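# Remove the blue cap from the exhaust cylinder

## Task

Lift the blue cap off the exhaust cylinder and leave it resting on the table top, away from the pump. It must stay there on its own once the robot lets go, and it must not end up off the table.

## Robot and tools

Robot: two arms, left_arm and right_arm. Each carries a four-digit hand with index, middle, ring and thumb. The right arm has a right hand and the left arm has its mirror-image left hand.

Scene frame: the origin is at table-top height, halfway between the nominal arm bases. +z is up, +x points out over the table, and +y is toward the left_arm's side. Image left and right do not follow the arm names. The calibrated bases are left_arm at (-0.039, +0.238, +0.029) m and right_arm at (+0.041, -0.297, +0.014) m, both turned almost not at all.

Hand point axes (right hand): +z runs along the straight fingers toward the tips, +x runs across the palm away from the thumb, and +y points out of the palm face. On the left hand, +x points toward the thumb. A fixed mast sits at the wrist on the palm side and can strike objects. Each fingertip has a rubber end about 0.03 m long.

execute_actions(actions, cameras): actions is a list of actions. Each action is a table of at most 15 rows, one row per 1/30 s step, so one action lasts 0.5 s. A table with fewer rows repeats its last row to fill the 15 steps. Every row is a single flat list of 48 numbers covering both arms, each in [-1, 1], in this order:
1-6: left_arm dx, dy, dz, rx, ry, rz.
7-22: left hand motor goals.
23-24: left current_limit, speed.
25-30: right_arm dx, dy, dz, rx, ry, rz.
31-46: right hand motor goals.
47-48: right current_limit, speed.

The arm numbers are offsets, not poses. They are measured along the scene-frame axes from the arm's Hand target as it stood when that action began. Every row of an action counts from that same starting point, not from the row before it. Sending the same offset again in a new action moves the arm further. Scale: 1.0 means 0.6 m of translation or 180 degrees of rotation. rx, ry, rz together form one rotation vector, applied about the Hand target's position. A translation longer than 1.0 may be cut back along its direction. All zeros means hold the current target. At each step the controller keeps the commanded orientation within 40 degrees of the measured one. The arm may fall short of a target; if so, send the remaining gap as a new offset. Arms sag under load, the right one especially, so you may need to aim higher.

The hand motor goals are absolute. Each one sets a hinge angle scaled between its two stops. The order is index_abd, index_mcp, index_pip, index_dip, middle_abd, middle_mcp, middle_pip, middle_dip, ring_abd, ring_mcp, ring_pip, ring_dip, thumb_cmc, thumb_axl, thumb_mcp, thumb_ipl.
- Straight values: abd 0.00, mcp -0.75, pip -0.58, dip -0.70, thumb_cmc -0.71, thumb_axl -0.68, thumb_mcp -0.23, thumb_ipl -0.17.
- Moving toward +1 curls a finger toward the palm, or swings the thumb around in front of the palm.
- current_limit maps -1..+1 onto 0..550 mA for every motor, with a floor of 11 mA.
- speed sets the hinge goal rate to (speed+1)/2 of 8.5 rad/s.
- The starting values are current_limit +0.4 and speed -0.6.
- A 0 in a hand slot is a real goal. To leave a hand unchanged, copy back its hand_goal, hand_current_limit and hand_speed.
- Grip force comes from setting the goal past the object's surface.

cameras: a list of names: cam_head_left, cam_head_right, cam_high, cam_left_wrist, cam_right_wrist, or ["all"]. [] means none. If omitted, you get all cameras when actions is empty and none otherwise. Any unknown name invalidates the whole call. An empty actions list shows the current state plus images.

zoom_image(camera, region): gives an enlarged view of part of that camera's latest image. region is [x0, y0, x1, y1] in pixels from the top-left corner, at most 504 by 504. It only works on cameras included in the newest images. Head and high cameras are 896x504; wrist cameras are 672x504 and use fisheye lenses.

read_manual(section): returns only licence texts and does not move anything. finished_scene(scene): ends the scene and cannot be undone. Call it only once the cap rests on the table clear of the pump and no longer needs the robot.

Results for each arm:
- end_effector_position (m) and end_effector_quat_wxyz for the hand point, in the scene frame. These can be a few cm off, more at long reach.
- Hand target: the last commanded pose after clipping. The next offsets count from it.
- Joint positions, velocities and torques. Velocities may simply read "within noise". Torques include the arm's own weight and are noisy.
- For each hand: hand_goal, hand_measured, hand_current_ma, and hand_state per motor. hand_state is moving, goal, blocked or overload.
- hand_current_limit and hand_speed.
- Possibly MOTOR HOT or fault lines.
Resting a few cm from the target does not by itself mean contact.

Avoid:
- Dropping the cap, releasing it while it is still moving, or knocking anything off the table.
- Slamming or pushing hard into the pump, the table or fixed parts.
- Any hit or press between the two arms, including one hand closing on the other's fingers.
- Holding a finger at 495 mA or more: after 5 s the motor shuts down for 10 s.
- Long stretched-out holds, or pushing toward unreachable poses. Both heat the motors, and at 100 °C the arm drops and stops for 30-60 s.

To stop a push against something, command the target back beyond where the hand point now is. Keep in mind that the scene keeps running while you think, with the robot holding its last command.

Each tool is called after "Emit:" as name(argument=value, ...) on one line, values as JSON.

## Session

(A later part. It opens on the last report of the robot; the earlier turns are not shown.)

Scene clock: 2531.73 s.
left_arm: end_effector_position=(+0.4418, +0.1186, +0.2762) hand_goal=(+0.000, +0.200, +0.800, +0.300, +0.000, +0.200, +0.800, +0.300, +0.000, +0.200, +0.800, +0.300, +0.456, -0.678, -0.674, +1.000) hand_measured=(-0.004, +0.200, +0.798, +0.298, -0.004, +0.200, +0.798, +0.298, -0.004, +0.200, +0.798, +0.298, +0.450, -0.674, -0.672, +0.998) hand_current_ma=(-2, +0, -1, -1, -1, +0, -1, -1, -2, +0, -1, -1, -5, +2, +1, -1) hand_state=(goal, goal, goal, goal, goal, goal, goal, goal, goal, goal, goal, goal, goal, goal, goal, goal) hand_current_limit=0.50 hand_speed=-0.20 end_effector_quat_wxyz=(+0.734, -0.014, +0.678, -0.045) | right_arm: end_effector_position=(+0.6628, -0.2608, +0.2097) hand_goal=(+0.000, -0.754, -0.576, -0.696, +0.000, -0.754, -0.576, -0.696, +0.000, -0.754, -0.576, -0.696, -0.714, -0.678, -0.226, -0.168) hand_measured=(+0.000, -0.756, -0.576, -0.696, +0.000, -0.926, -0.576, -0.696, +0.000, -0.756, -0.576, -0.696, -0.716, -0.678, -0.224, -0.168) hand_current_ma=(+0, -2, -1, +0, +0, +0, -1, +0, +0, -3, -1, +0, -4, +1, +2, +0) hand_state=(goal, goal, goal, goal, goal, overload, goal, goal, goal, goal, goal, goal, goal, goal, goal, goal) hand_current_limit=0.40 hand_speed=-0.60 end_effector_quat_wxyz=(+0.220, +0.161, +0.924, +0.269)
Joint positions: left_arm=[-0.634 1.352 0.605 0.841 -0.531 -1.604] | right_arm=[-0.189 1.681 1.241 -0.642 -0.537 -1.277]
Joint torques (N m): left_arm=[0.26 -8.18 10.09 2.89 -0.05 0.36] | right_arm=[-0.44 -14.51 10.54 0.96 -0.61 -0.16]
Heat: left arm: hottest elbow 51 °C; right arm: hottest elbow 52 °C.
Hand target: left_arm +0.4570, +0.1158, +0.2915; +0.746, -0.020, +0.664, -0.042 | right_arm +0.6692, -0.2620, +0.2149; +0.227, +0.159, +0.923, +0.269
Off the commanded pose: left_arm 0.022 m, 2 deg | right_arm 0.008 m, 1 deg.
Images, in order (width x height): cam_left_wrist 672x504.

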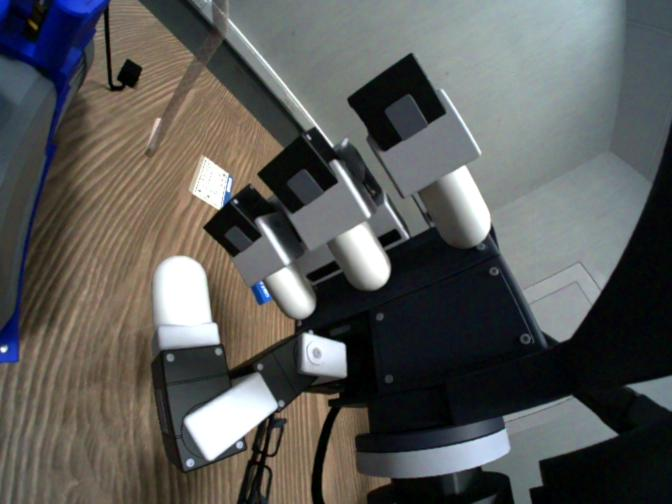

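Emit:
zoom_image(camera="cam_left_wrist", region=[0, 0, 120, 90])

Emit:
execute_actions(actions=[[[-0.03,0,0.06,0,0,-0.1,0,0.2,0.8,0.3,0,0.2,0.8,0.3,0,0.2,0.8,0.3,0.457,-0.678,-0.674,1.0,0.5,-0.2,0,0,0,0,0,0,0,-0.754,-0.576,-0.696,0,-0.754,-0.576,-0.696,0,-0.754,-0.576,-0.696,-0.714,-0.678,-0.226,-0.168,0.4,-0.6]]], cameras=["cam_left_wrist"])

Emit:
zoom_image(camera="cam_left_wrist", region=[0, 0, 200, 150])

Scaled by 4.200 from the camera's 672x504 image, which has a finer 960x720 frame.

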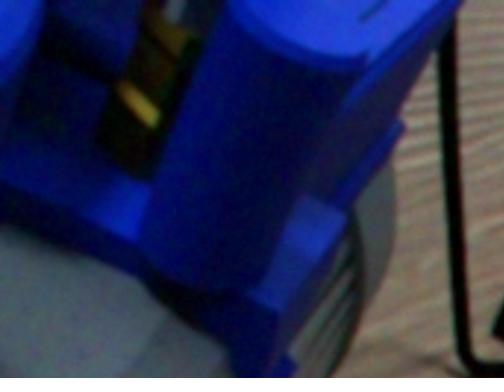

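Scene clock: 2603.53 s.
left_arm: end_effector_position=(+0.4378, +0.1108, +0.3366) hand_goal=(+0.000, +0.200, +0.800, +0.300, +0.000, +0.200, +0.800, +0.300, +0.000, +0.200, +0.800, +0.300, +0.456, -0.678, -0.674, +1.000) hand_measured=(-0.004, +0.200, +0.798, +0.298, -0.004, +0.200, +0.798, +0.298, -0.004, +0.200, +0.798, +0.298, +0.450, -0.674, -0.672, +0.998) hand_current_ma=(-2, +0, -1, -1, -1, +0, -1, -1, -2, +0, -1, -1, -5, +2, +1, -1) hand_state=(goal, goal, goal, goal, goal, goal, goal, goal, goal, goal, goal, goal, goal, goal, goal, goal) hand_current_limit=0.50 hand_speed=-0.20 end_effector_quat_wxyz=(+0.738, +0.089, +0.650, -0.158) | right_arm: end_effector_position=(+0.6628, -0.2608, +0.2097) hand_goal=(+0.000, -0.754, -0.576, -0.696, +0.000, -0.754, -0.576, -0.696, +0.000, -0.754, -0.576, -0.696, -0.714, -0.678, -0.226, -0.168) hand_measured=(+0.000, -0.756, -0.576, -0.696, +0.000, -0.926, -0.576, -0.696, +0.000, -0.756, -0.576, -0.696, -0.716, -0.678, -0.224, -0.168) hand_current_ma=(+0, -2, -1, +0, +0, +0, -1, +0, +0, -3, -1, +0, -4, +1, +2, +0) hand_state=(goal, goal, goal, goal, goal, overload, goal, goal, goal, goal, goal, goal, goal, goal, goal, goal) hand_current_limit=0.40 hand_speed=-0.60 end_effector_quat_wxyz=(+0.220, +0.161, +0.924, +0.269)
Joint positions: left_arm=[-0.536 1.125 0.573 0.694 -0.126 -1.627] | right_arm=[-0.189 1.681 1.241 -0.642 -0.537 -1.277]
Joint torques (N m): left_arm=[0.44 -7.71 7.62 1.76 0.17 0.09] | right_arm=[-0.26 -13.98 10.37 1.14 -0.58 -0.04]
Heat: left arm: hottest elbow 52 °C; right arm: hottest elbow 52 °C.
Hand target: left_arm +0.4390, +0.1157, +0.3274; +0.731, +0.084, +0.659, -0.158 | right_arm +0.6692, -0.2620, +0.2149; +0.227, +0.159, +0.923, +0.269
Off the commanded pose: left_arm 0.011 m, 2 deg | right_arm 0.008 m, 1 deg.
Images, in order (width x height): cam_left_wrist 672x504.

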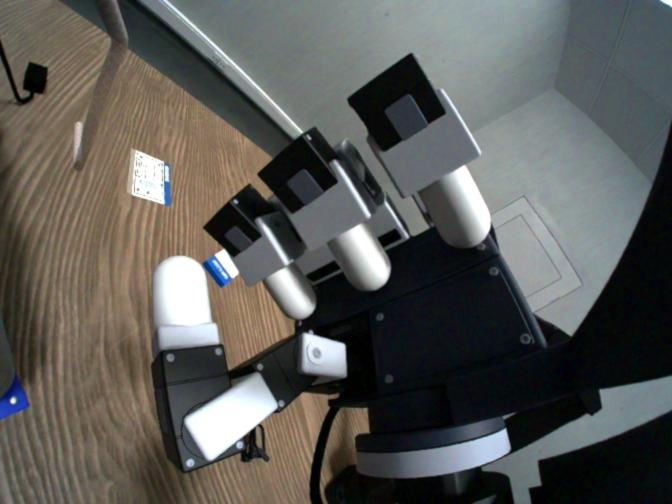

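Scaled by 2.520 from the camera's 672x504 image, which has a finer 960x720 frame.

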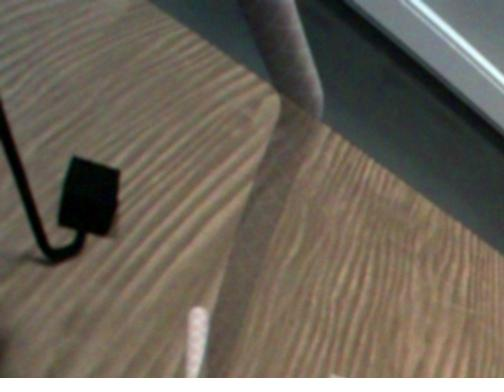

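Emit:
execute_actions(actions=[[[0,0,0,0,0,0.13,0,0.2,0.8,0.3,0,0.2,0.8,0.3,0,0.2,0.8,0.3,0.457,-0.678,-0.674,1.0,0.5,-0.2,0,0,0,0,0,0,0,-0.754,-0.576,-0.696,0,-0.754,-0.576,-0.696,0,-0.754,-0.576,-0.696,-0.714,-0.678,-0.226,-0.168,0.4,-0.6]],[[0,0,-0.06,0,0,0.12,0,0.2,0.8,0.3,0,0.2,0.8,0.3,0,0.2,0.8,0.3,0.457,-0.678,-0.674,1.0,0.5,-0.2,0,0,0,0,0,0,0,-0.754,-0.576,-0.696,0,-0.754,-0.576,-0.696,0,-0.754,-0.576,-0.696,-0.714,-0.678,-0.226,-0.168,0.4,-0.6]]], cameras=["cam_left_wrist"])

Emit:
zoom_image(camera="cam_left_wrist", region=[0, 0, 200, 200])

Scene clock: 2617.93 s.
left_arm: end_effector_position=(+0.4290, +0.1264, +0.2836) hand_goal=(+0.000, +0.200, +0.800, +0.300, +0.000, +0.200, +0.800, +0.300, +0.000, +0.200, +0.800, +0.300, +0.456, -0.678, -0.674, +1.000) hand_measured=(-0.004, +0.200, +0.798, +0.298, -0.004, +0.200, +0.798, +0.298, -0.004, +0.200, +0.798, +0.298, +0.450, -0.674, -0.672, +0.998) hand_current_ma=(-2, +0, -1, -1, -1, +0, -1, -1, -2, +0, -1, -1, -5, +2, +1, -1) hand_state=(goal, goal, goal, goal, goal, goal, goal, goal, goal, goal, goal, goal, goal, goal, goal, goal) hand_current_limit=0.50 hand_speed=-0.20 end_effector_quat_wxyz=(+0.727, -0.172, +0.650, +0.138) | right_arm: end_effector_position=(+0.6628, -0.2608, +0.2097) hand_goal=(+0.000, -0.754, -0.576, -0.696, +0.000, -0.754, -0.576, -0.696, +0.000, -0.754, -0.576, -0.696, -0.714, -0.678, -0.226, -0.168) hand_measured=(+0.000, -0.756, -0.576, -0.696, +0.000, -0.926, -0.576, -0.696, +0.000, -0.756, -0.576, -0.696, -0.716, -0.678, -0.224, -0.168) hand_current_ma=(+0, -2, -1, +0, +0, +0, -1, +0, +0, -3, -1, +0, -4, +1, +2, +0) hand_state=(goal, goal, goal, goal, goal, overload, goal, goal, goal, goal, goal, goal, goal, goal, goal, goal) hand_current_limit=0.40 hand_speed=-0.60 end_effector_quat_wxyz=(+0.220, +0.161, +0.924, +0.269)
Joint positions: left_arm=[-0.71 1.548 0.801 0.954 -1.086 -1.459] | right_arm=[-0.189 1.681 1.241 -0.642 -0.537 -1.277]
Joint torques (N m): left_arm=[-1.08 -10.7 9.2 2.19 0.1 0.37] | right_arm=[-0.03 -14.21 10.73 1.39 -0.55 -0.09]
Heat: left arm: hottest elbow 53 °C; right arm: hottest elbow 52 °C.
Hand target: left_arm +0.4391, +0.1159, +0.2913; +0.736, -0.175, +0.641, +0.134 | right_arm +0.6692, -0.2620, +0.2149; +0.227, +0.159, +0.923, +0.269
Off the commanded pose: left_arm 0.017 m, 2 deg | right_arm 0.008 m, 1 deg.
Images, in order (width x height): cam_left_wrist 672x504.

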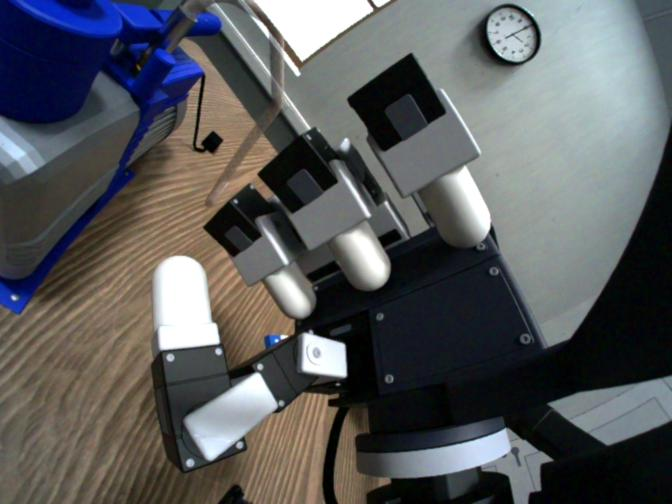

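Scaled by 2.520 from the camera's 672x504 image, which has a finer 960x720 frame.

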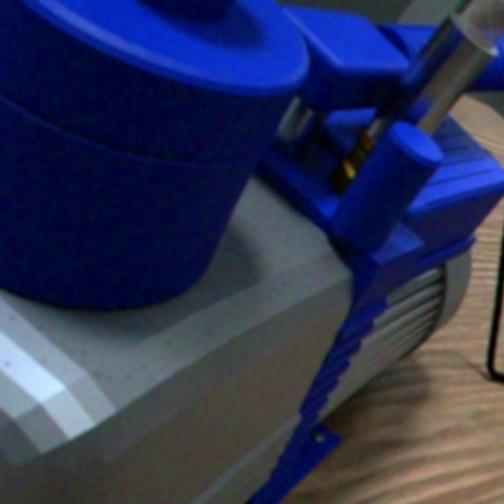

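Emit:
zoom_image(camera="cam_left_wrist", region=[115, 20, 215, 120])

Emit:
zoom_image(camera="cam_left_wrist", region=[125, 40, 185, 100])

Scaled by 5.040 from the camera's 672x504 image, which has a finer 960x720 frame.

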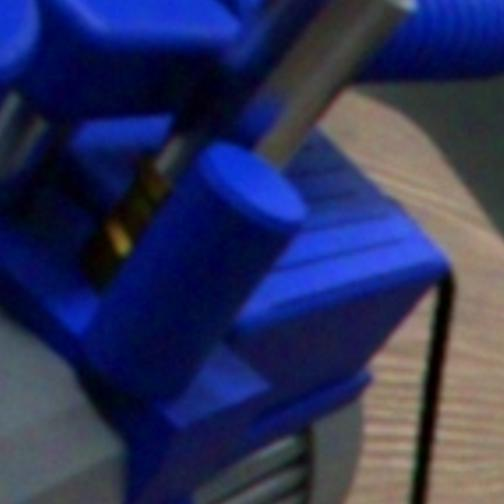

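Scaled by 8.400 from the camera's 672x504 image, which has a finer 960x720 frame.

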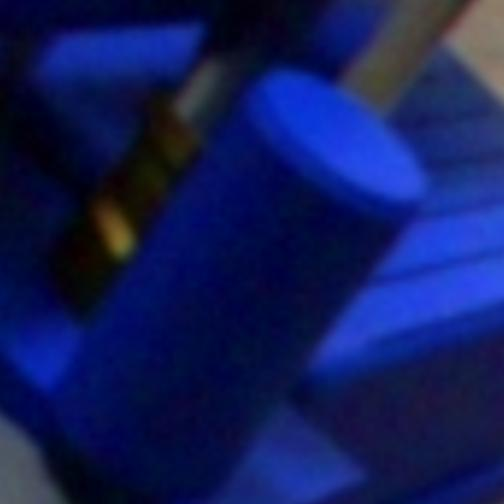

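Emit:
execute_actions(actions=[[[0,0,0.2,0,0,0,0,-0.301,0.445,-0.116,0,-0.3,0.0,-0.3,0,-0.3,0,-0.3,0.457,-0.678,-0.674,1.0,0.5,-0.2,0,0,0,0,0,0,0,-0.754,-0.576,-0.696,0,-0.754,-0.576,-0.696,0,-0.754,-0.576,-0.696,-0.714,-0.678,-0.226,-0.168,0.4,-0.6]],[[0.02,0.08,0,0,0,-0.15,0,-0.301,0.445,-0.116,0,-0.754,-0.577,-0.696,0,-0.754,-0.577,-0.696,0.457,-0.678,-0.674,1.0,0.5,-0.2,0,0,0,0,0,0,0,-0.754,-0.576,-0.696,0,-0.754,-0.576,-0.696,0,-0.754,-0.576,-0.696,-0.714,-0.678,-0.226,-0.168,0.4,-0.6]],[[0.02,0.08,0,0,0,-0.15,0,-0.301,0.445,-0.116,0,-0.754,-0.577,-0.696,0,-0.754,-0.577,-0.696,0.457,-0.678,-0.674,1.0,0.5,-0.2,0,0,0,0,0,0,0,-0.754,-0.576,-0.696,0,-0.754,-0.576,-0.696,0,-0.754,-0.576,-0.696,-0.714,-0.678,-0.226,-0.168,0.4,-0.6]],[[0.0098,0.0798,0,0,0,-0.15,0,-0.301,0.445,-0.116,0,-0.754,-0.577,-0.696,0,-0.754,-0.577,-0.696,0.457,-0.678,-0.674,1.0,0.5,-0.2,0,0,0,0,0,0,0,-0.754,-0.576,-0.696,0,-0.754,-0.576,-0.696,0,-0.754,-0.576,-0.696,-0.714,-0.678,-0.226,-0.168,0.4,-0.6]],[[0,0,-0.1,-0.0127,0.0826,0,0,-0.301,0.445,-0.116,0,-0.754,-0.577,-0.696,0,-0.754,-0.577,-0.696,0.457,-0.678,-0.674,1.0,0.5,-0.2,0,0,0,0,0,0,0,-0.754,-0.576,-0.696,0,-0.754,-0.576,-0.696,0,-0.754,-0.576,-0.696,-0.714,-0.678,-0.226,-0.168,0.4,-0.6]]], cameras=["cam_left_wrist"])

Emit:
zoom_image(camera="cam_left_wrist", region=[140, 180, 380, 420])

Scene clock: 2734.20 s.
left_arm: end_effector_position=(+0.4567, +0.2556, +0.3319) hand_goal=(+0.000, -0.302, +0.444, -0.116, +0.000, -0.754, -0.578, -0.696, +0.000, -0.754, -0.578, -0.696, +0.456, -0.678, -0.674, +1.000) hand_measured=(-0.004, -0.302, +0.446, -0.114, -0.004, -0.752, -0.578, -0.694, -0.004, -0.752, -0.578, -0.694, +0.450, -0.674, -0.674, +0.998) hand_current_ma=(-2, +0, +1, +1, -1, +0, +0, +1, -2, +1, +0, +1, -5, +2, +0, -1) hand_state=(goal, goal, goal, goal, goal, goal, goal, goal, goal, goal, goal, goal, goal, goal, goal, goal) hand_current_limit=0.50 hand_speed=-0.20 end_effector_quat_wxyz=(+0.563, +0.211, +0.676, -0.427) | right_arm: end_effector_position=(+0.6628, -0.2608, +0.2097) hand_goal=(+0.000, -0.754, -0.576, -0.696, +0.000, -0.754, -0.576, -0.696, +0.000, -0.754, -0.576, -0.696, -0.714, -0.678, -0.226, -0.168) hand_measured=(+0.000, -0.756, -0.576, -0.696, +0.000, -0.926, -0.576, -0.696, +0.000, -0.756, -0.576, -0.696, -0.716, -0.678, -0.224, -0.168) hand_current_ma=(+0, -2, -1, +0, +0, +0, -1, +0, +0, -3, -1, +0, -4, +1, +2, +0) hand_state=(goal, goal, goal, goal, goal, overload, goal, goal, goal, goal, goal, goal, goal, goal, goal, goal) hand_current_limit=0.40 hand_speed=-0.60 end_effector_quat_wxyz=(+0.220, +0.161, +0.924, +0.269)
Joint positions: left_arm=[0.274 1.154 0.748 0.4 1.286 -1.91] | right_arm=[-0.189 1.681 1.241 -0.642 -0.537 -1.277]
Joint torques (N m): left_arm=[-0.5 -7.47 12 1.55 0.18 0.12] | right_arm=[-0.67 -13.68 10.78 1.2 -0.55 -0.05]
Heat: left arm: hottest elbow 52 °C; right arm: hottest elbow 52 °C.
Hand target: left_arm +0.4689, +0.2597, +0.3515; +0.569, +0.219, +0.672, -0.421 | right_arm +0.6692, -0.2620, +0.2149; +0.227, +0.159, +0.923, +0.269
Off the commanded pose: left_arm 0.023 m, 1 deg | right_arm 0.008 m, 1 deg.
Images, in order (width x height): cam_left_wrist 672x504.

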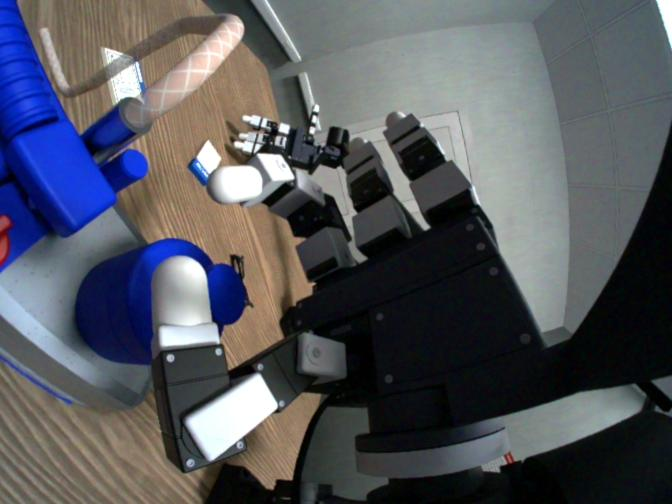

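Scaled by 2.100 from the camera's 672x504 image, which has a finer 960x720 frame.

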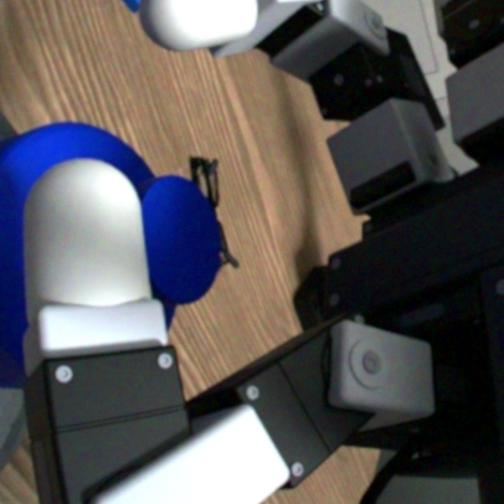

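Emit:
execute_actions(actions=[[[0,0,-0.068,0,0,0,0,-0.301,0.445,-0.116,0,-0.754,-0.577,-0.696,0,-0.754,-0.577,-0.696,0.457,-0.678,-0.674,1.0,0.5,-0.2,0,0,0,0,0,0,0,-0.754,-0.576,-0.696,0,-0.754,-0.576,-0.696,0,-0.754,-0.576,-0.696,-0.714,-0.678,-0.226,-0.168,0.4,-0.6]]], cameras=["cam_left_wrist"])

Emit:
zoom_image(camera="cam_left_wrist", region=[140, 180, 380, 420])

Scene clock: 2739.93 s.
left_arm: end_effector_position=(+0.4666, +0.2592, +0.3212) hand_goal=(+0.000, -0.302, +0.444, -0.116, +0.000, -0.754, -0.578, -0.696, +0.000, -0.754, -0.578, -0.696, +0.456, -0.678, -0.674, +1.000) hand_measured=(-0.004, -0.302, +0.446, -0.114, -0.004, -0.752, -0.578, -0.694, -0.004, -0.752, -0.578, -0.694, +0.450, -0.674, -0.674, +0.998) hand_current_ma=(-2, +0, +1, +1, -1, +0, +0, +1, -2, +1, +0, +1, -5, +2, +0, -1) hand_state=(goal, goal, goal, goal, goal, goal, goal, goal, goal, goal, goal, goal, goal, goal, goal, goal) hand_current_limit=0.50 hand_speed=-0.20 end_effector_quat_wxyz=(+0.571, +0.220, +0.671, -0.420) | right_arm: end_effector_position=(+0.6628, -0.2608, +0.2097) hand_goal=(+0.000, -0.754, -0.576, -0.696, +0.000, -0.754, -0.576, -0.696, +0.000, -0.754, -0.576, -0.696, -0.714, -0.678, -0.226, -0.168) hand_measured=(+0.000, -0.756, -0.576, -0.696, +0.000, -0.926, -0.576, -0.696, +0.000, -0.756, -0.576, -0.696, -0.716, -0.678, -0.224, -0.168) hand_current_ma=(+0, -2, -1, +0, +0, +0, -1, +0, +0, -3, -1, +0, -4, +1, +2, +0) hand_state=(goal, goal, goal, goal, goal, overload, goal, goal, goal, goal, goal, goal, goal, goal, goal, goal) hand_current_limit=0.40 hand_speed=-0.60 end_effector_quat_wxyz=(+0.220, +0.161, +0.924, +0.269)
Joint positions: left_arm=[0.274 1.202 0.741 0.474 1.286 -1.9] | right_arm=[-0.189 1.681 1.241 -0.642 -0.537 -1.277]
Joint torques (N m): left_arm=[-0.56 -7.47 7.47 2.62 0.12 0.18] | right_arm=[-0.21 -14.27 10.66 1.06 -0.64 -0.11]
Heat: left arm: hottest elbow 53 °C; right arm: hottest elbow 52 °C.
Hand target: left_arm +0.4689, +0.2597, +0.3106; +0.569, +0.219, +0.672, -0.421 | right_arm +0.6692, -0.2620, +0.2149; +0.227, +0.159, +0.923, +0.269
Off the commanded pose: left_arm 0.011 m, 0 deg | right_arm 0.008 m, 1 deg.
Images, in order (width x height): cam_left_wrist 672x504.

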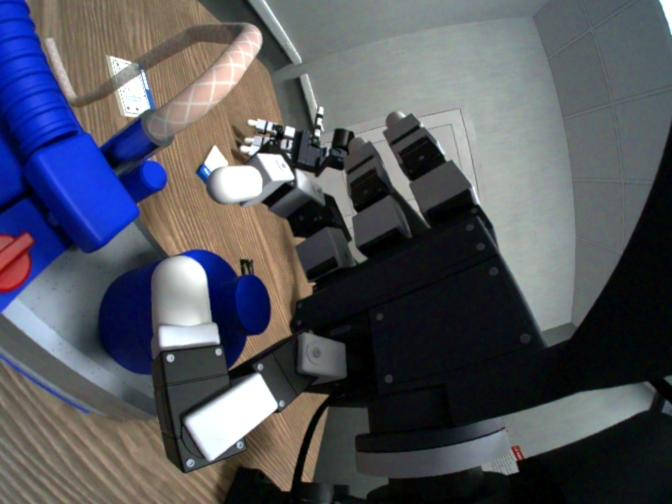

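Scaled by 2.100 from the camera's 672x504 image, which has a finer 960x720 frame.

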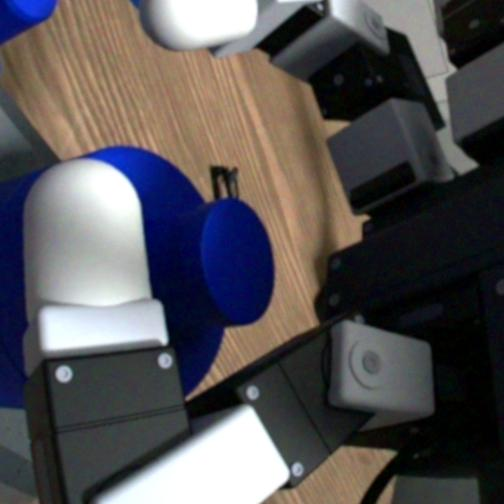

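Emit:
execute_actions(actions=[[[0,0,-0.042,0,0,0,0,-0.301,0.445,-0.116,0,-0.754,-0.577,-0.696,0,-0.754,-0.577,-0.696,0.457,-0.678,-0.674,1.0,0.5,-0.2,0,0,0,0,0,0,0,-0.754,-0.576,-0.696,0,-0.754,-0.576,-0.696,0,-0.754,-0.576,-0.696,-0.714,-0.678,-0.226,-0.168,0.4,-0.6]],[[0,0,0,0,0,0,0,-0.301,0.445,-0.116,0,-0.754,-0.577,-0.696,0,-0.754,-0.577,-0.696,0.571,-0.678,-0.4,0.9,0.5,-0.2,0,0,0,0,0,0,0,-0.754,-0.576,-0.696,0,-0.754,-0.576,-0.696,0,-0.754,-0.576,-0.696,-0.714,-0.678,-0.226,-0.168,0.4,-0.6]],[[0,0,0,0,0,0,0,-0.301,0.445,-0.116,0,-0.754,-0.577,-0.696,0,-0.754,-0.577,-0.696,0.571,-0.678,-0.17,0.9,0.5,-0.4,0,0,0,0,0,0,0,-0.754,-0.576,-0.696,0,-0.754,-0.576,-0.696,0,-0.754,-0.576,-0.696,-0.714,-0.678,-0.226,-0.168,0.4,-0.6]],[[0,0,0,0,0,0,0,-0.301,0.445,-0.116,0,-0.754,-0.577,-0.696,0,-0.754,-0.577,-0.696,0.457,-0.678,-0.13,0.92,0.5,-0.4,0,0,0,0,0,0,0,-0.754,-0.576,-0.696,0,-0.754,-0.576,-0.696,0,-0.754,-0.576,-0.696,-0.714,-0.678,-0.226,-0.168,0.4,-0.6]]], cameras=[])

Emit:
execute_actions(actions=[[[0,0,0,0,0,0,0,-0.301,0.445,-0.116,0,-0.754,-0.577,-0.696,0,-0.754,-0.577,-0.696,0.457,-0.678,0.15,1.0,0.6,-0.6,0,0,0,0,0,0,0,-0.754,-0.576,-0.696,0,-0.754,-0.576,-0.696,0,-0.754,-0.576,-0.696,-0.714,-0.678,-0.226,-0.168,0.4,-0.6]],[[0,0,0,0,0,0,0,-0.1,0.6,0,0,-0.754,-0.577,-0.696,0,-0.754,-0.577,-0.696,0.457,-0.678,0.3,1.0,0.7,-0.6,0,0,0,0,0,0,0,-0.754,-0.576,-0.696,0,-0.754,-0.576,-0.696,0,-0.754,-0.576,-0.696,-0.714,-0.678,-0.226,-0.168,0.4,-0.6]],[[0,0,0,0,0,0,0,0.3,0.65,0.2,0,-0.754,-0.577,-0.696,0,-0.754,-0.577,-0.696,0.457,-0.678,0.3,1.0,0.76,-0.6,0,0,0,0,0,0,0,-0.754,-0.576,-0.696,0,-0.754,-0.576,-0.696,0,-0.754,-0.576,-0.696,-0.714,-0.678,-0.226,-0.168,0.4,-0.6]]], cameras=["cam_left_wrist"])

Scene clock: 2759.00 s.
left_arm: end_effector_position=(+0.4680, +0.2598, +0.2978) hand_goal=(+0.000, -0.302, +0.444, -0.116, +0.000, -0.754, -0.578, -0.696, +0.000, -0.754, -0.578, -0.696, +0.456, -0.678, -0.130, +0.920) hand_measured=(-0.004, -0.302, +0.446, -0.114, -0.004, -0.752, -0.578, -0.694, -0.004, -0.752, -0.578, -0.694, +0.478, -0.678, -0.140, +0.918) hand_current_ma=(-2, +0, +1, +1, -1, +0, +0, +1, -2, +1, +0, +1, +29, +0, -13, -2) hand_state=(goal, goal, goal, goal, goal, goal, goal, goal, goal, goal, goal, goal, blocked, goal, goal, goal) hand_current_limit=0.50 hand_speed=-0.40 end_effector_quat_wxyz=(+0.575, +0.225, +0.668, -0.416) | right_arm: end_effector_position=(+0.6628, -0.2608, +0.2097) hand_goal=(+0.000, -0.754, -0.576, -0.696, +0.000, -0.754, -0.576, -0.696, +0.000, -0.754, -0.576, -0.696, -0.714, -0.678, -0.226, -0.168) hand_measured=(+0.000, -0.756, -0.576, -0.696, +0.000, -0.926, -0.576, -0.696, +0.000, -0.756, -0.576, -0.696, -0.716, -0.678, -0.224, -0.168) hand_current_ma=(+0, -2, -1, +0, +0, +0, -1, +0, +0, -3, -1, +0, -4, +1, +2, +0) hand_state=(goal, goal, goal, goal, goal, overload, goal, goal, goal, goal, goal, goal, goal, goal, goal, goal) hand_current_limit=0.40 hand_speed=-0.60 end_effector_quat_wxyz=(+0.220, +0.161, +0.924, +0.269)
Joint positions: left_arm=[0.274 1.245 0.699 0.569 1.286 -1.893] | right_arm=[-0.189 1.681 1.241 -0.642 -0.537 -1.277]
Joint torques (N m): left_arm=[-0.62 -7.59 7.13 2.36 0.11 0.1] | right_arm=[-1.2 -14.56 10.37 1.14 -0.54 -0.11]
Heat: left arm: hottest elbow 53 °C; right arm: hottest elbow 52 °C.
Hand target: left_arm +0.4690, +0.2597, +0.2854; +0.569, +0.219, +0.672, -0.421 | right_arm +0.6692, -0.2620, +0.2149; +0.227, +0.159, +0.923, +0.269
Off the commanded pose: left_arm 0.013 m, 1 deg | right_arm 0.008 m, 1 deg.
No camera images: "cameras" was empty.

Scene clock: 2760.70 s.
left_arm: end_effector_position=(+0.4690, +0.2613, +0.2987) hand_goal=(+0.000, +0.300, +0.650, +0.200, +0.000, -0.754, -0.578, -0.696, +0.000, -0.754, -0.578, -0.696, +0.456, -0.678, +0.300, +1.000) hand_measured=(-0.004, -0.146, +0.540, +0.072, -0.004, -0.752, -0.578, -0.694, -0.004, -0.752, -0.578, -0.694, +0.480, -0.672, +0.006, +0.972) hand_current_ma=(-2, -484, -307, -396, -1, +0, +0, +1, -2, +1, +0, +1, +35, +5, -484, -64) hand_state=(goal, blocked, blocked, blocked, goal, goal, goal, goal, goal, goal, goal, goal, blocked, goal, blocked, blocked) hand_current_limit=0.76 hand_speed=-0.60 end_effector_quat_wxyz=(+0.578, +0.225, +0.668, -0.412) | right_arm: end_effector_position=(+0.6628, -0.2608, +0.2097) hand_goal=(+0.000, -0.754, -0.576, -0.696, +0.000, -0.754, -0.576, -0.696, +0.000, -0.754, -0.576, -0.696, -0.714, -0.678, -0.226, -0.168) hand_measured=(+0.000, -0.756, -0.576, -0.696, +0.000, -0.926, -0.576, -0.696, +0.000, -0.756, -0.576, -0.696, -0.716, -0.678, -0.224, -0.168) hand_current_ma=(+0, -2, -1, +0, +0, +0, -1, +0, +0, -3, -1, +0, -4, +1, +2, +0) hand_state=(goal, goal, goal, goal, goal, overload, goal, goal, goal, goal, goal, goal, goal, goal, goal, goal) hand_current_limit=0.40 hand_speed=-0.60 end_effector_quat_wxyz=(+0.220, +0.161, +0.924, +0.269)
Joint positions: left_arm=[0.274 1.246 0.699 0.573 1.28 -1.89] | right_arm=[-0.189 1.681 1.241 -0.642 -0.537 -1.277]
Joint torques (N m): left_arm=[-0.56 -7.77 7.12 2.19 0.39 0.07] | right_arm=[-0.91 -13.86 10.61 1.22 -0.59 -0.08]
Heat: left arm: hottest elbow 53 °C; right arm: hottest elbow 52 °C.
Hand target: left_arm +0.4689, +0.2596, +0.2853; +0.568, +0.219, +0.672, -0.422 | right_arm +0.6692, -0.2620, +0.2149; +0.227, +0.159, +0.923, +0.269
Off the commanded pose: left_arm 0.013 m, 2 deg | right_arm 0.008 m, 1 deg.
Images, in order (width x height): cam_left_wrist 672x504.

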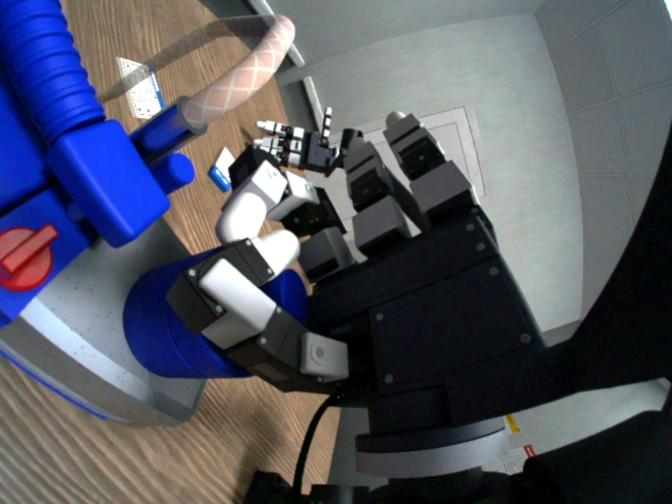

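Emit:
execute_actions(actions=[[[0,0,0.075,0,0,0,0,0.3,0.65,0.2,0,-0.754,-0.577,-0.696,0,-0.754,-0.577,-0.696,0.457,-0.678,0.3,1.0,0.76,-0.6,0,0,0,0,0,0,0,-0.754,-0.576,-0.696,0,-0.754,-0.576,-0.696,0,-0.754,-0.576,-0.696,-0.714,-0.678,-0.226,-0.168,0.4,-0.6]],[[0.003,0.0198,0,0,0,0.05,0,0.3,0.65,0.2,0,-0.754,-0.577,-0.696,0,-0.754,-0.577,-0.696,0.457,-0.678,0.3,1.0,0.76,-0.6,0,0,0,0,0,0,0,-0.754,-0.576,-0.696,0,-0.754,-0.576,-0.696,0,-0.754,-0.576,-0.696,-0.714,-0.678,-0.226,-0.168,0.4,-0.6]],[[0,0.0202,0,0,0,0.05,0,0.3,0.65,0.2,0,-0.754,-0.577,-0.696,0,-0.754,-0.577,-0.696,0.457,-0.678,0.3,1.0,0.76,-0.6,0,0,0,0,0,0,0,-0.754,-0.576,-0.696,0,-0.754,-0.576,-0.696,0,-0.754,-0.576,-0.696,-0.714,-0.678,-0.226,-0.168,0.4,-0.6]]], cameras=["cam_left_wrist"])

Emit:
execute_actions(actions=[[[0,-0.0202,0,0,0,-0.05,0,0.3,0.65,0.2,0,-0.754,-0.577,-0.696,0,-0.754,-0.577,-0.696,0.457,-0.678,0.3,1.0,0.76,-0.6,0,0,0,0,0,0,0,-0.754,-0.576,-0.696,0,-0.754,-0.576,-0.696,0,-0.754,-0.576,-0.696,-0.714,-0.678,-0.226,-0.168,0.4,-0.6]],[[-0.003,-0.0198,0,0,0,-0.05,0,0.3,0.65,0.2,0,-0.754,-0.577,-0.696,0,-0.754,-0.577,-0.696,0.457,-0.678,0.3,1.0,0.76,-0.6,0,0,0,0,0,0,0,-0.754,-0.576,-0.696,0,-0.754,-0.576,-0.696,0,-0.754,-0.576,-0.696,-0.714,-0.678,-0.226,-0.168,0.4,-0.6]]], cameras=["cam_left_wrist"])

Scene clock: 2776.37 s.
left_arm: end_effector_position=(+0.4742, +0.2911, +0.3345) hand_goal=(+0.000, +0.300, +0.650, +0.200, +0.000, -0.754, -0.578, -0.696, +0.000, -0.754, -0.578, -0.696, +0.456, -0.678, +0.300, +1.000) hand_measured=(-0.004, -0.146, +0.548, +0.204, -0.004, -0.752, -0.578, -0.694, -0.004, -0.752, -0.578, -0.694, +0.456, -0.678, +0.232, +1.000) hand_current_ma=(-2, -484, -278, +2, -1, +1, +0, +1, -2, +2, +0, +1, +0, +0, -224, +0) hand_state=(goal, blocked, blocked, goal, goal, goal, goal, goal, goal, goal, goal, goal, goal, goal, blocked, goal) hand_current_limit=0.76 hand_speed=-0.60 end_effector_quat_wxyz=(+0.633, +0.111, +0.695, -0.322) | right_arm: end_effector_position=(+0.6628, -0.2608, +0.2097) hand_goal=(+0.000, -0.754, -0.576, -0.696, +0.000, -0.754, -0.576, -0.696, +0.000, -0.754, -0.576, -0.696, -0.714, -0.678, -0.226, -0.168) hand_measured=(+0.000, -0.756, -0.576, -0.696, +0.000, -0.926, -0.576, -0.696, +0.000, -0.756, -0.576, -0.696, -0.716, -0.678, -0.224, -0.168) hand_current_ma=(+0, -2, -1, +0, +0, +0, -1, +0, +0, -3, -1, +0, -4, +1, +2, +0) hand_state=(goal, goal, goal, goal, goal, overload, goal, goal, goal, goal, goal, goal, goal, goal, goal, goal) hand_current_limit=0.40 hand_speed=-0.60 end_effector_quat_wxyz=(+0.220, +0.161, +0.924, +0.269)
Joint positions: left_arm=[0.222 1.119 0.713 0.421 0.913 -1.896] | right_arm=[-0.189 1.681 1.241 -0.642 -0.537 -1.277]
Joint torques (N m): left_arm=[-1.67 -9.41 7.84 1.73 -0.08 0.13] | right_arm=[0.32 -13.98 10.55 1.1 -0.6 -0.06]
Heat: left arm: hottest elbow 51 °C; right arm: hottest elbow 52 °C.
Hand target: left_arm +0.4706, +0.2836, +0.3304; +0.627, +0.111, +0.698, -0.327 | right_arm +0.6692, -0.2620, +0.2149; +0.227, +0.159, +0.923, +0.269
Off the commanded pose: left_arm 0.009 m, 1 deg | right_arm 0.008 m, 1 deg.
Images, in order (width x height): cam_left_wrist 672x504.

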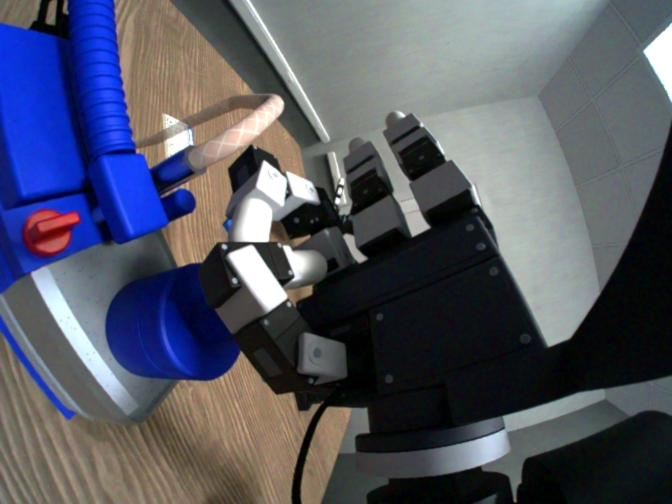

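Scene clock: 2777.57 s.
left_arm: end_effector_position=(+0.4578, +0.2513, +0.3275) hand_goal=(+0.000, +0.300, +0.650, +0.200, +0.000, -0.754, -0.578, -0.696, +0.000, -0.754, -0.578, -0.696, +0.456, -0.678, +0.300, +1.000) hand_measured=(-0.008, -0.146, +0.548, +0.204, -0.004, -0.750, -0.578, -0.694, -0.004, -0.748, -0.578, -0.694, +0.464, -0.682, +0.232, +1.000) hand_current_ma=(-5, -484, -278, +2, -1, +3, +0, +1, -2, +4, +0, +1, +7, -3, -219, +0) hand_state=(goal, blocked, blocked, goal, goal, goal, goal, goal, goal, goal, goal, goal, goal, goal, blocked, goal) hand_current_limit=0.76 hand_speed=-0.60 end_effector_quat_wxyz=(+0.568, +0.223, +0.671, -0.422) | right_arm: end_effector_position=(+0.6628, -0.2608, +0.2097) hand_goal=(+0.000, -0.754, -0.576, -0.696, +0.000, -0.754, -0.576, -0.696, +0.000, -0.754, -0.576, -0.696, -0.714, -0.678, -0.226, -0.168) hand_measured=(+0.000, -0.756, -0.576, -0.696, +0.000, -0.926, -0.576, -0.696, +0.000, -0.756, -0.576, -0.696, -0.716, -0.678, -0.224, -0.168) hand_current_ma=(+0, -2, -1, +0, +0, +0, -1, +0, +0, -3, -1, +0, -4, +1, +2, +0) hand_state=(goal, goal, goal, goal, goal, overload, goal, goal, goal, goal, goal, goal, goal, goal, goal, goal) hand_current_limit=0.40 hand_speed=-0.60 end_effector_quat_wxyz=(+0.220, +0.161, +0.924, +0.269)
Joint positions: left_arm=[0.263 1.162 0.734 0.427 1.284 -1.888] | right_arm=[-0.189 1.681 1.241 -0.642 -0.537 -1.277]
Joint torques (N m): left_arm=[0.38 -6.07 10.44 2.19 0.25 0.06] | right_arm=[-0.5 -13.68 10.63 1.16 -0.59 -0.09]
Heat: left arm: hottest elbow 51 °C; right arm: hottest elbow 52 °C.
Hand target: left_arm +0.4688, +0.2597, +0.3304; +0.568, +0.219, +0.672, -0.421 | right_arm +0.6692, -0.2620, +0.2149; +0.227, +0.159, +0.923, +0.269
Off the commanded pose: left_arm 0.014 m, 0 deg | right_arm 0.008 m, 1 deg.
Images, in order (width x height): cam_left_wrist 672x504.

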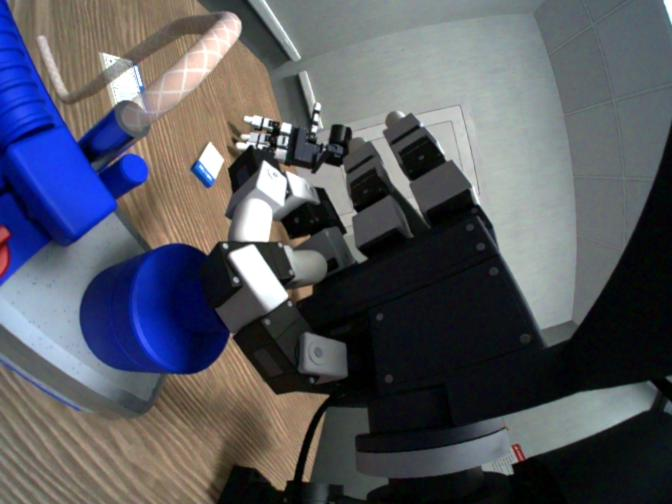

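Emit:
execute_actions(actions=[[[0,0,0.12,0,0,0,0,-0.3,-0.3,-0.6,0,-0.6,0.5,0.3,0,-0.6,0.5,0.3,0.514,-0.678,-0.056,-0.384,0.5,-0.2,0,0,0,0,0,0,0,-0.754,-0.576,-0.696,0,-0.754,-0.576,-0.696,0,-0.754,-0.576,-0.696,-0.714,-0.678,-0.226,-0.168,0.4,-0.6]],[[0.035,-0.12,0,0.0474,-0.0244,0.1505,0,0.233,-0.577,-0.696,0,-0.6,0.9,0.7,0,-0.6,0.9,0.7,0.514,-0.678,-0.056,-0.384,0.5,-0.2,0,0,0,0,0,0,0,-0.754,-0.576,-0.696,0,-0.754,-0.576,-0.696,0,-0.754,-0.576,-0.696,-0.714,-0.678,-0.226,-0.168,0.4,-0.6]],[[0.042,-0.12,0,0.0474,-0.0244,0.1505,0,0.233,-0.577,-0.696,0,-0.6,0.95,0.75,0,-0.6,0.95,0.75,0.514,-0.678,-0.056,-0.384,0.5,-0.2,0,0,0,0,0,0,0,-0.754,-0.576,-0.696,0,-0.754,-0.576,-0.696,0,-0.754,-0.576,-0.696,-0.714,-0.678,-0.226,-0.168,0.4,-0.6]],[[0,0,-0.13,0,0,0,0,0.233,-0.577,-0.696,0,-0.6,0.95,0.75,0,-0.6,0.95,0.75,0.514,-0.678,-0.056,-0.384,0.5,-0.2,0,0,0,0,0,0,0,-0.754,-0.576,-0.696,0,-0.754,-0.576,-0.696,0,-0.754,-0.576,-0.696,-0.714,-0.678,-0.226,-0.168,0.4,-0.6]]], cameras=["all"])

Emit:
zoom_image(camera="cam_left_wrist", region=[0, 0, 240, 240])

Scene clock: 2893.00 s.
left_arm: end_effector_position=(+0.5107, +0.1101, +0.3302) hand_goal=(+0.000, +0.232, -0.578, -0.696, +0.000, -0.600, +0.950, +0.750, +0.000, -0.600, +0.950, +0.750, +0.514, -0.678, -0.056, -0.384) hand_measured=(-0.008, +0.232, -0.576, -0.694, -0.004, -0.600, +0.936, +0.734, -0.004, -0.600, +0.936, +0.734, +0.500, -0.682, -0.056, -0.382) hand_current_ma=(-5, +0, +1, +1, -1, +0, -15, -16, -2, +0, -15, -16, -15, -2, +0, +1) hand_state=(goal, goal, goal, goal, goal, goal, goal, goal, goal, goal, goal, goal, goal, goal, goal, goal) hand_current_limit=0.50 hand_speed=-0.20 end_effector_quat_wxyz=(+0.708, +0.000, +0.707, -0.010) | right_arm: end_effector_position=(+0.6628, -0.2608, +0.2097) hand_goal=(+0.000, -0.754, -0.576, -0.696, +0.000, -0.754, -0.576, -0.696, +0.000, -0.754, -0.576, -0.696, -0.714, -0.678, -0.226, -0.168) hand_measured=(+0.000, -0.756, -0.576, -0.696, +0.000, -0.926, -0.576, -0.696, +0.000, -0.756, -0.576, -0.696, -0.716, -0.678, -0.224, -0.168) hand_current_ma=(+0, -2, -1, +0, +0, +0, -1, +0, +0, -3, -1, +0, -4, +1, +2, +0) hand_state=(goal, goal, goal, goal, goal, overload, goal, goal, goal, goal, goal, goal, goal, goal, goal, goal) hand_current_limit=0.40 hand_speed=-0.60 end_effector_quat_wxyz=(+0.220, +0.161, +0.924, +0.269)
Joint positions: left_arm=[-0.572 1.401 0.878 0.525 -0.497 -1.585] | right_arm=[-0.189 1.681 1.241 -0.642 -0.537 -1.277]
Joint torques (N m): left_arm=[0.44 -10.93 8.06 3.22 -0.11 0.32] | right_arm=[-1.14 -14.62 10.7 1.14 -0.58 0.01]
Heat: left arm: hottest elbow 54 °C; right arm: hottest elbow 52 °C.
Hand target: left_arm +0.5151, +0.1158, +0.3244; +0.708, +0.000, +0.707, +0.000 | right_arm +0.6692, -0.2620, +0.2149; +0.227, +0.159, +0.923, +0.269
Off the commanded pose: left_arm 0.009 m, 1 deg | right_arm 0.008 m, 1 deg.

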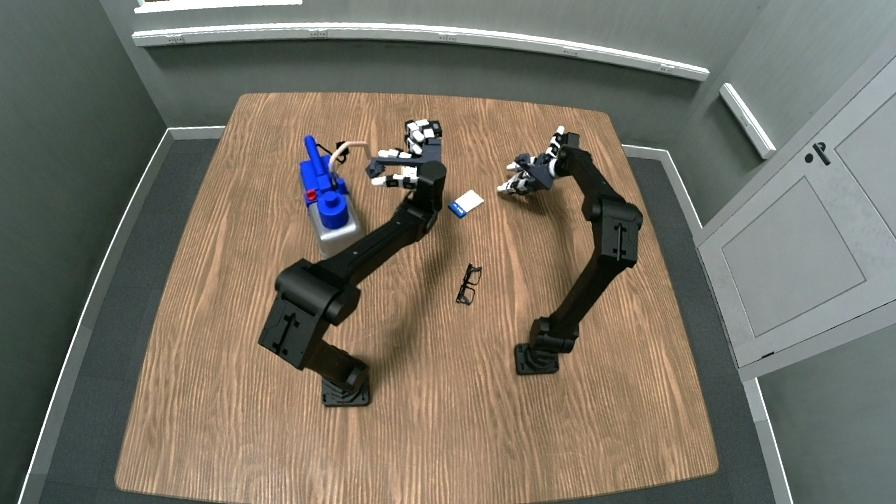

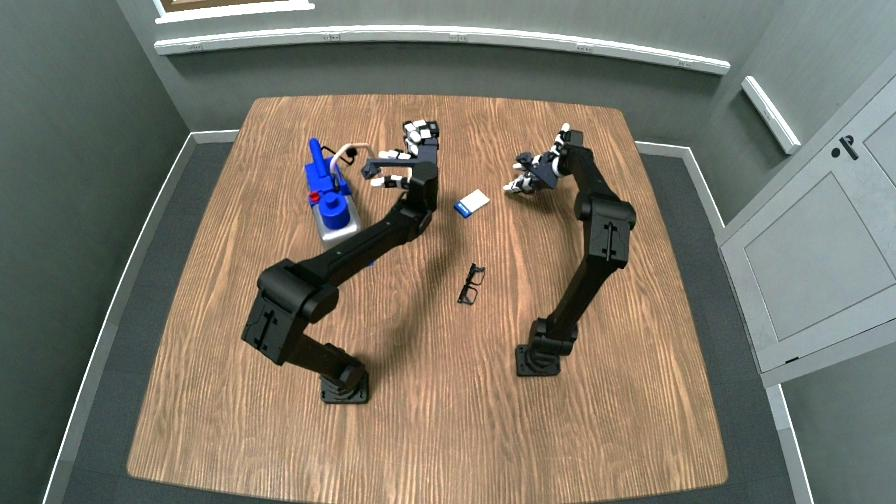

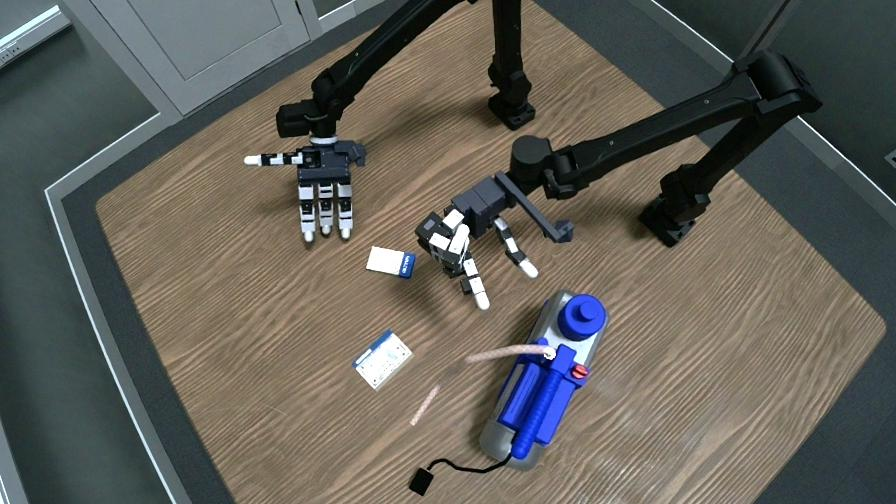

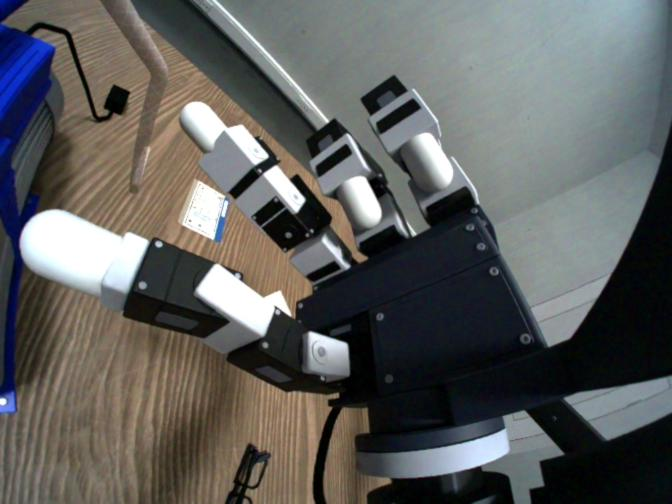

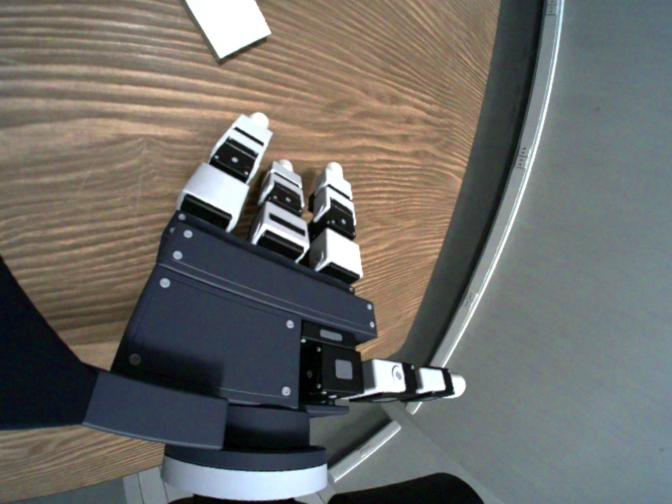

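Scaled by 2.100 from the camera's 672x504 image, which has a finer 960x720 frame.

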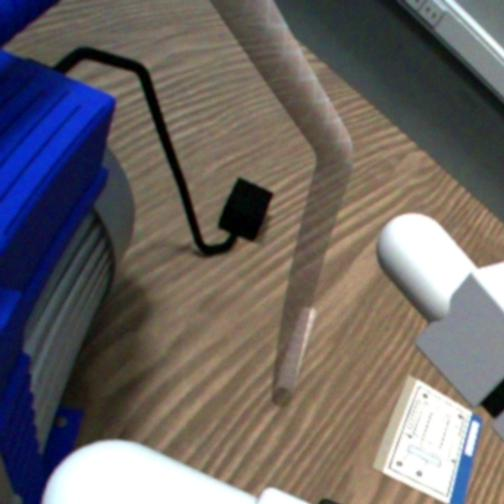

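Emit:
execute_actions(actions=[])

Emit:
zoom_image(camera="cam_high", region=[480, 270, 640, 410])

Emit:
zoom_image(camera="cam_head_right", region=[480, 240, 640, 360])

Scene clock: 2928.23 s.
left_arm: end_effector_position=(+0.5107, +0.1101, +0.3302) hand_goal=(+0.000, +0.232, -0.578, -0.696, +0.000, -0.600, +0.950, +0.750, +0.000, -0.600, +0.950, +0.750, +0.514, -0.678, -0.056, -0.384) hand_measured=(-0.008, +0.232, -0.576, -0.694, -0.004, -0.600, +0.936, +0.734, -0.004, -0.600, +0.936, +0.734, +0.500, -0.682, -0.056, -0.382) hand_current_ma=(-5, +0, +1, +1, -1, +0, -15, -16, -2, +0, -15, -16, -15, -2, +0, +1) hand_state=(goal, goal, goal, goal, goal, goal, goal, goal, goal, goal, goal, goal, goal, goal, goal, goal) hand_current_limit=0.50 hand_speed=-0.20 end_effector_quat_wxyz=(+0.708, +0.000, +0.707, -0.010) | right_arm: end_effector_position=(+0.6628, -0.2608, +0.2097) hand_goal=(+0.000, -0.754, -0.576, -0.696, +0.000, -0.754, -0.576, -0.696, +0.000, -0.754, -0.576, -0.696, -0.714, -0.678, -0.226, -0.168) hand_measured=(+0.000, -0.756, -0.576, -0.696, +0.000, -0.926, -0.576, -0.696, +0.000, -0.756, -0.576, -0.696, -0.716, -0.678, -0.224, -0.168) hand_current_ma=(+0, -2, -1, +0, +0, +0, -1, +0, +0, -3, -1, +0, -4, +1, +2, +0) hand_state=(goal, goal, goal, goal, goal, overload, goal, goal, goal, goal, goal, goal, goal, goal, goal, goal) hand_current_limit=0.40 hand_speed=-0.60 end_effector_quat_wxyz=(+0.220, +0.161, +0.924, +0.269)
Joint positions: left_arm=[-0.572 1.401 0.878 0.525 -0.497 -1.584] | right_arm=[-0.189 1.681 1.241 -0.642 -0.537 -1.277]
Joint velocities: within noise
Joint torques (N m): left_arm=[0.5 -10.93 8.08 3.1 -0.11 0.35] | right_arm=[-0.91 -14.51 10.58 1.09 -0.55 -0.11]
Heat: left arm: hottest elbow 52 °C; right arm: hottest elbow 52 °C.
Hand target: left_arm +0.5151, +0.1158, +0.3244; +0.708, +0.000, +0.707, +0.000 | right_arm +0.6692, -0.2620, +0.2149; +0.227, +0.159, +0.923, +0.269
Off the commanded pose: left_arm 0.009 m, 1 deg | right_arm 0.008 m, 1 deg.

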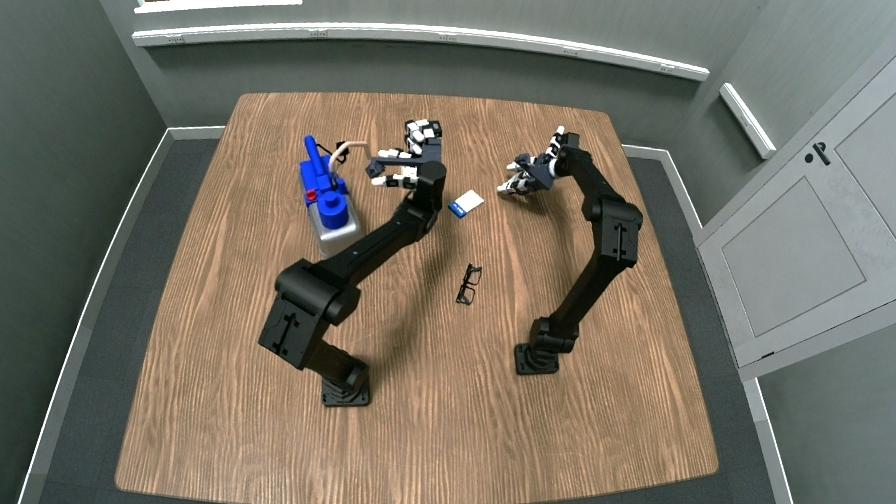

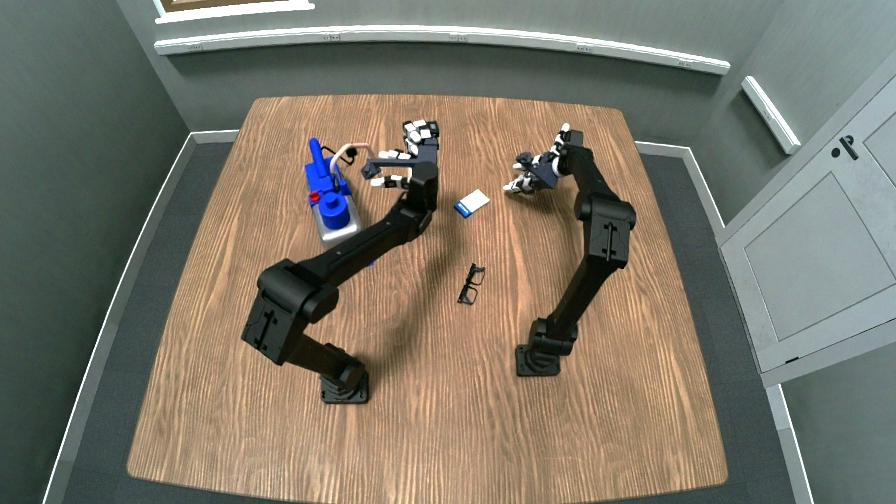

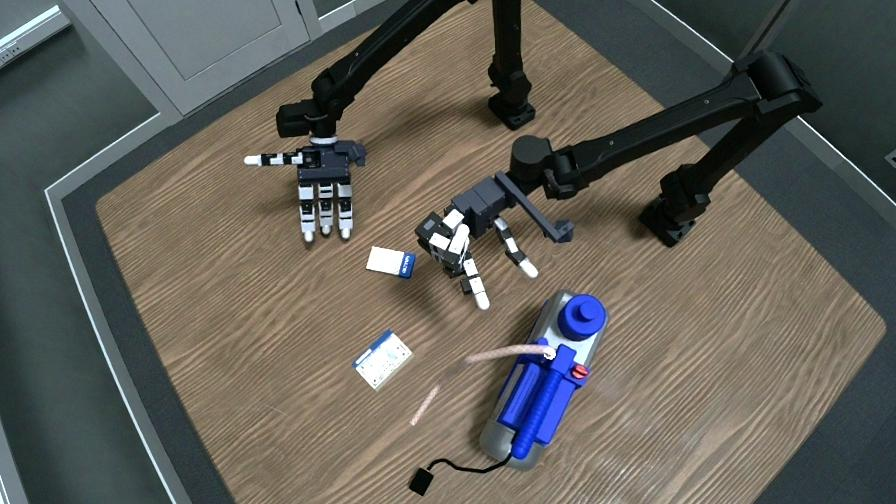

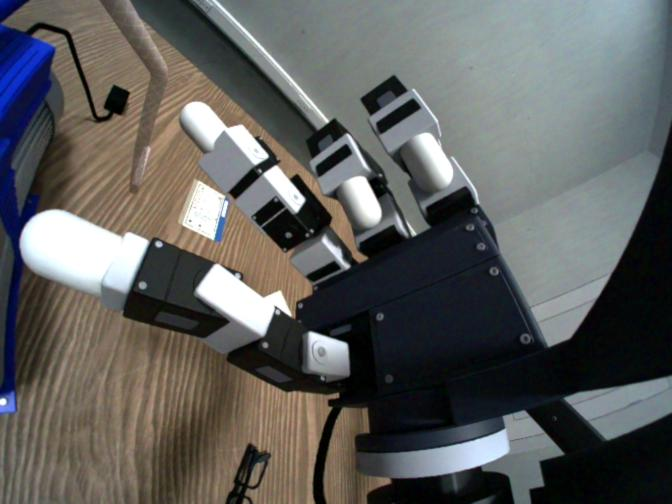

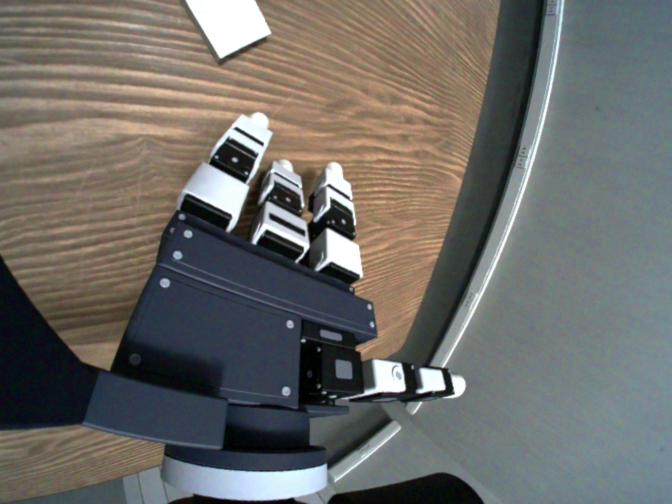

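Scaled by 3.150 from the camera's 896x504 image, which has a finer 1280x720 frame.

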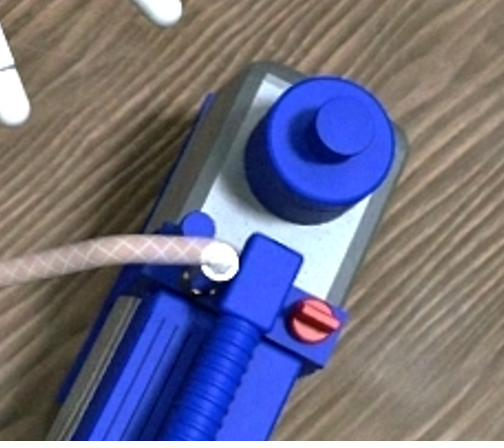

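Scaled by 3.150 from the camera's 896x504 image, which has a finer 1280x720 frame.

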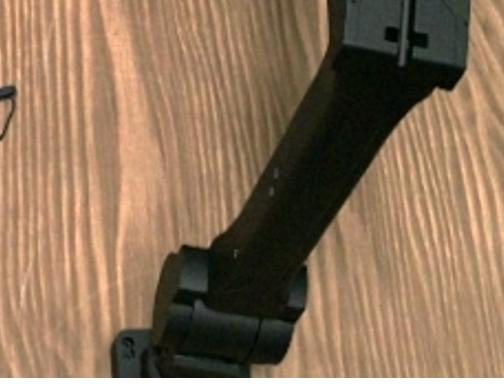

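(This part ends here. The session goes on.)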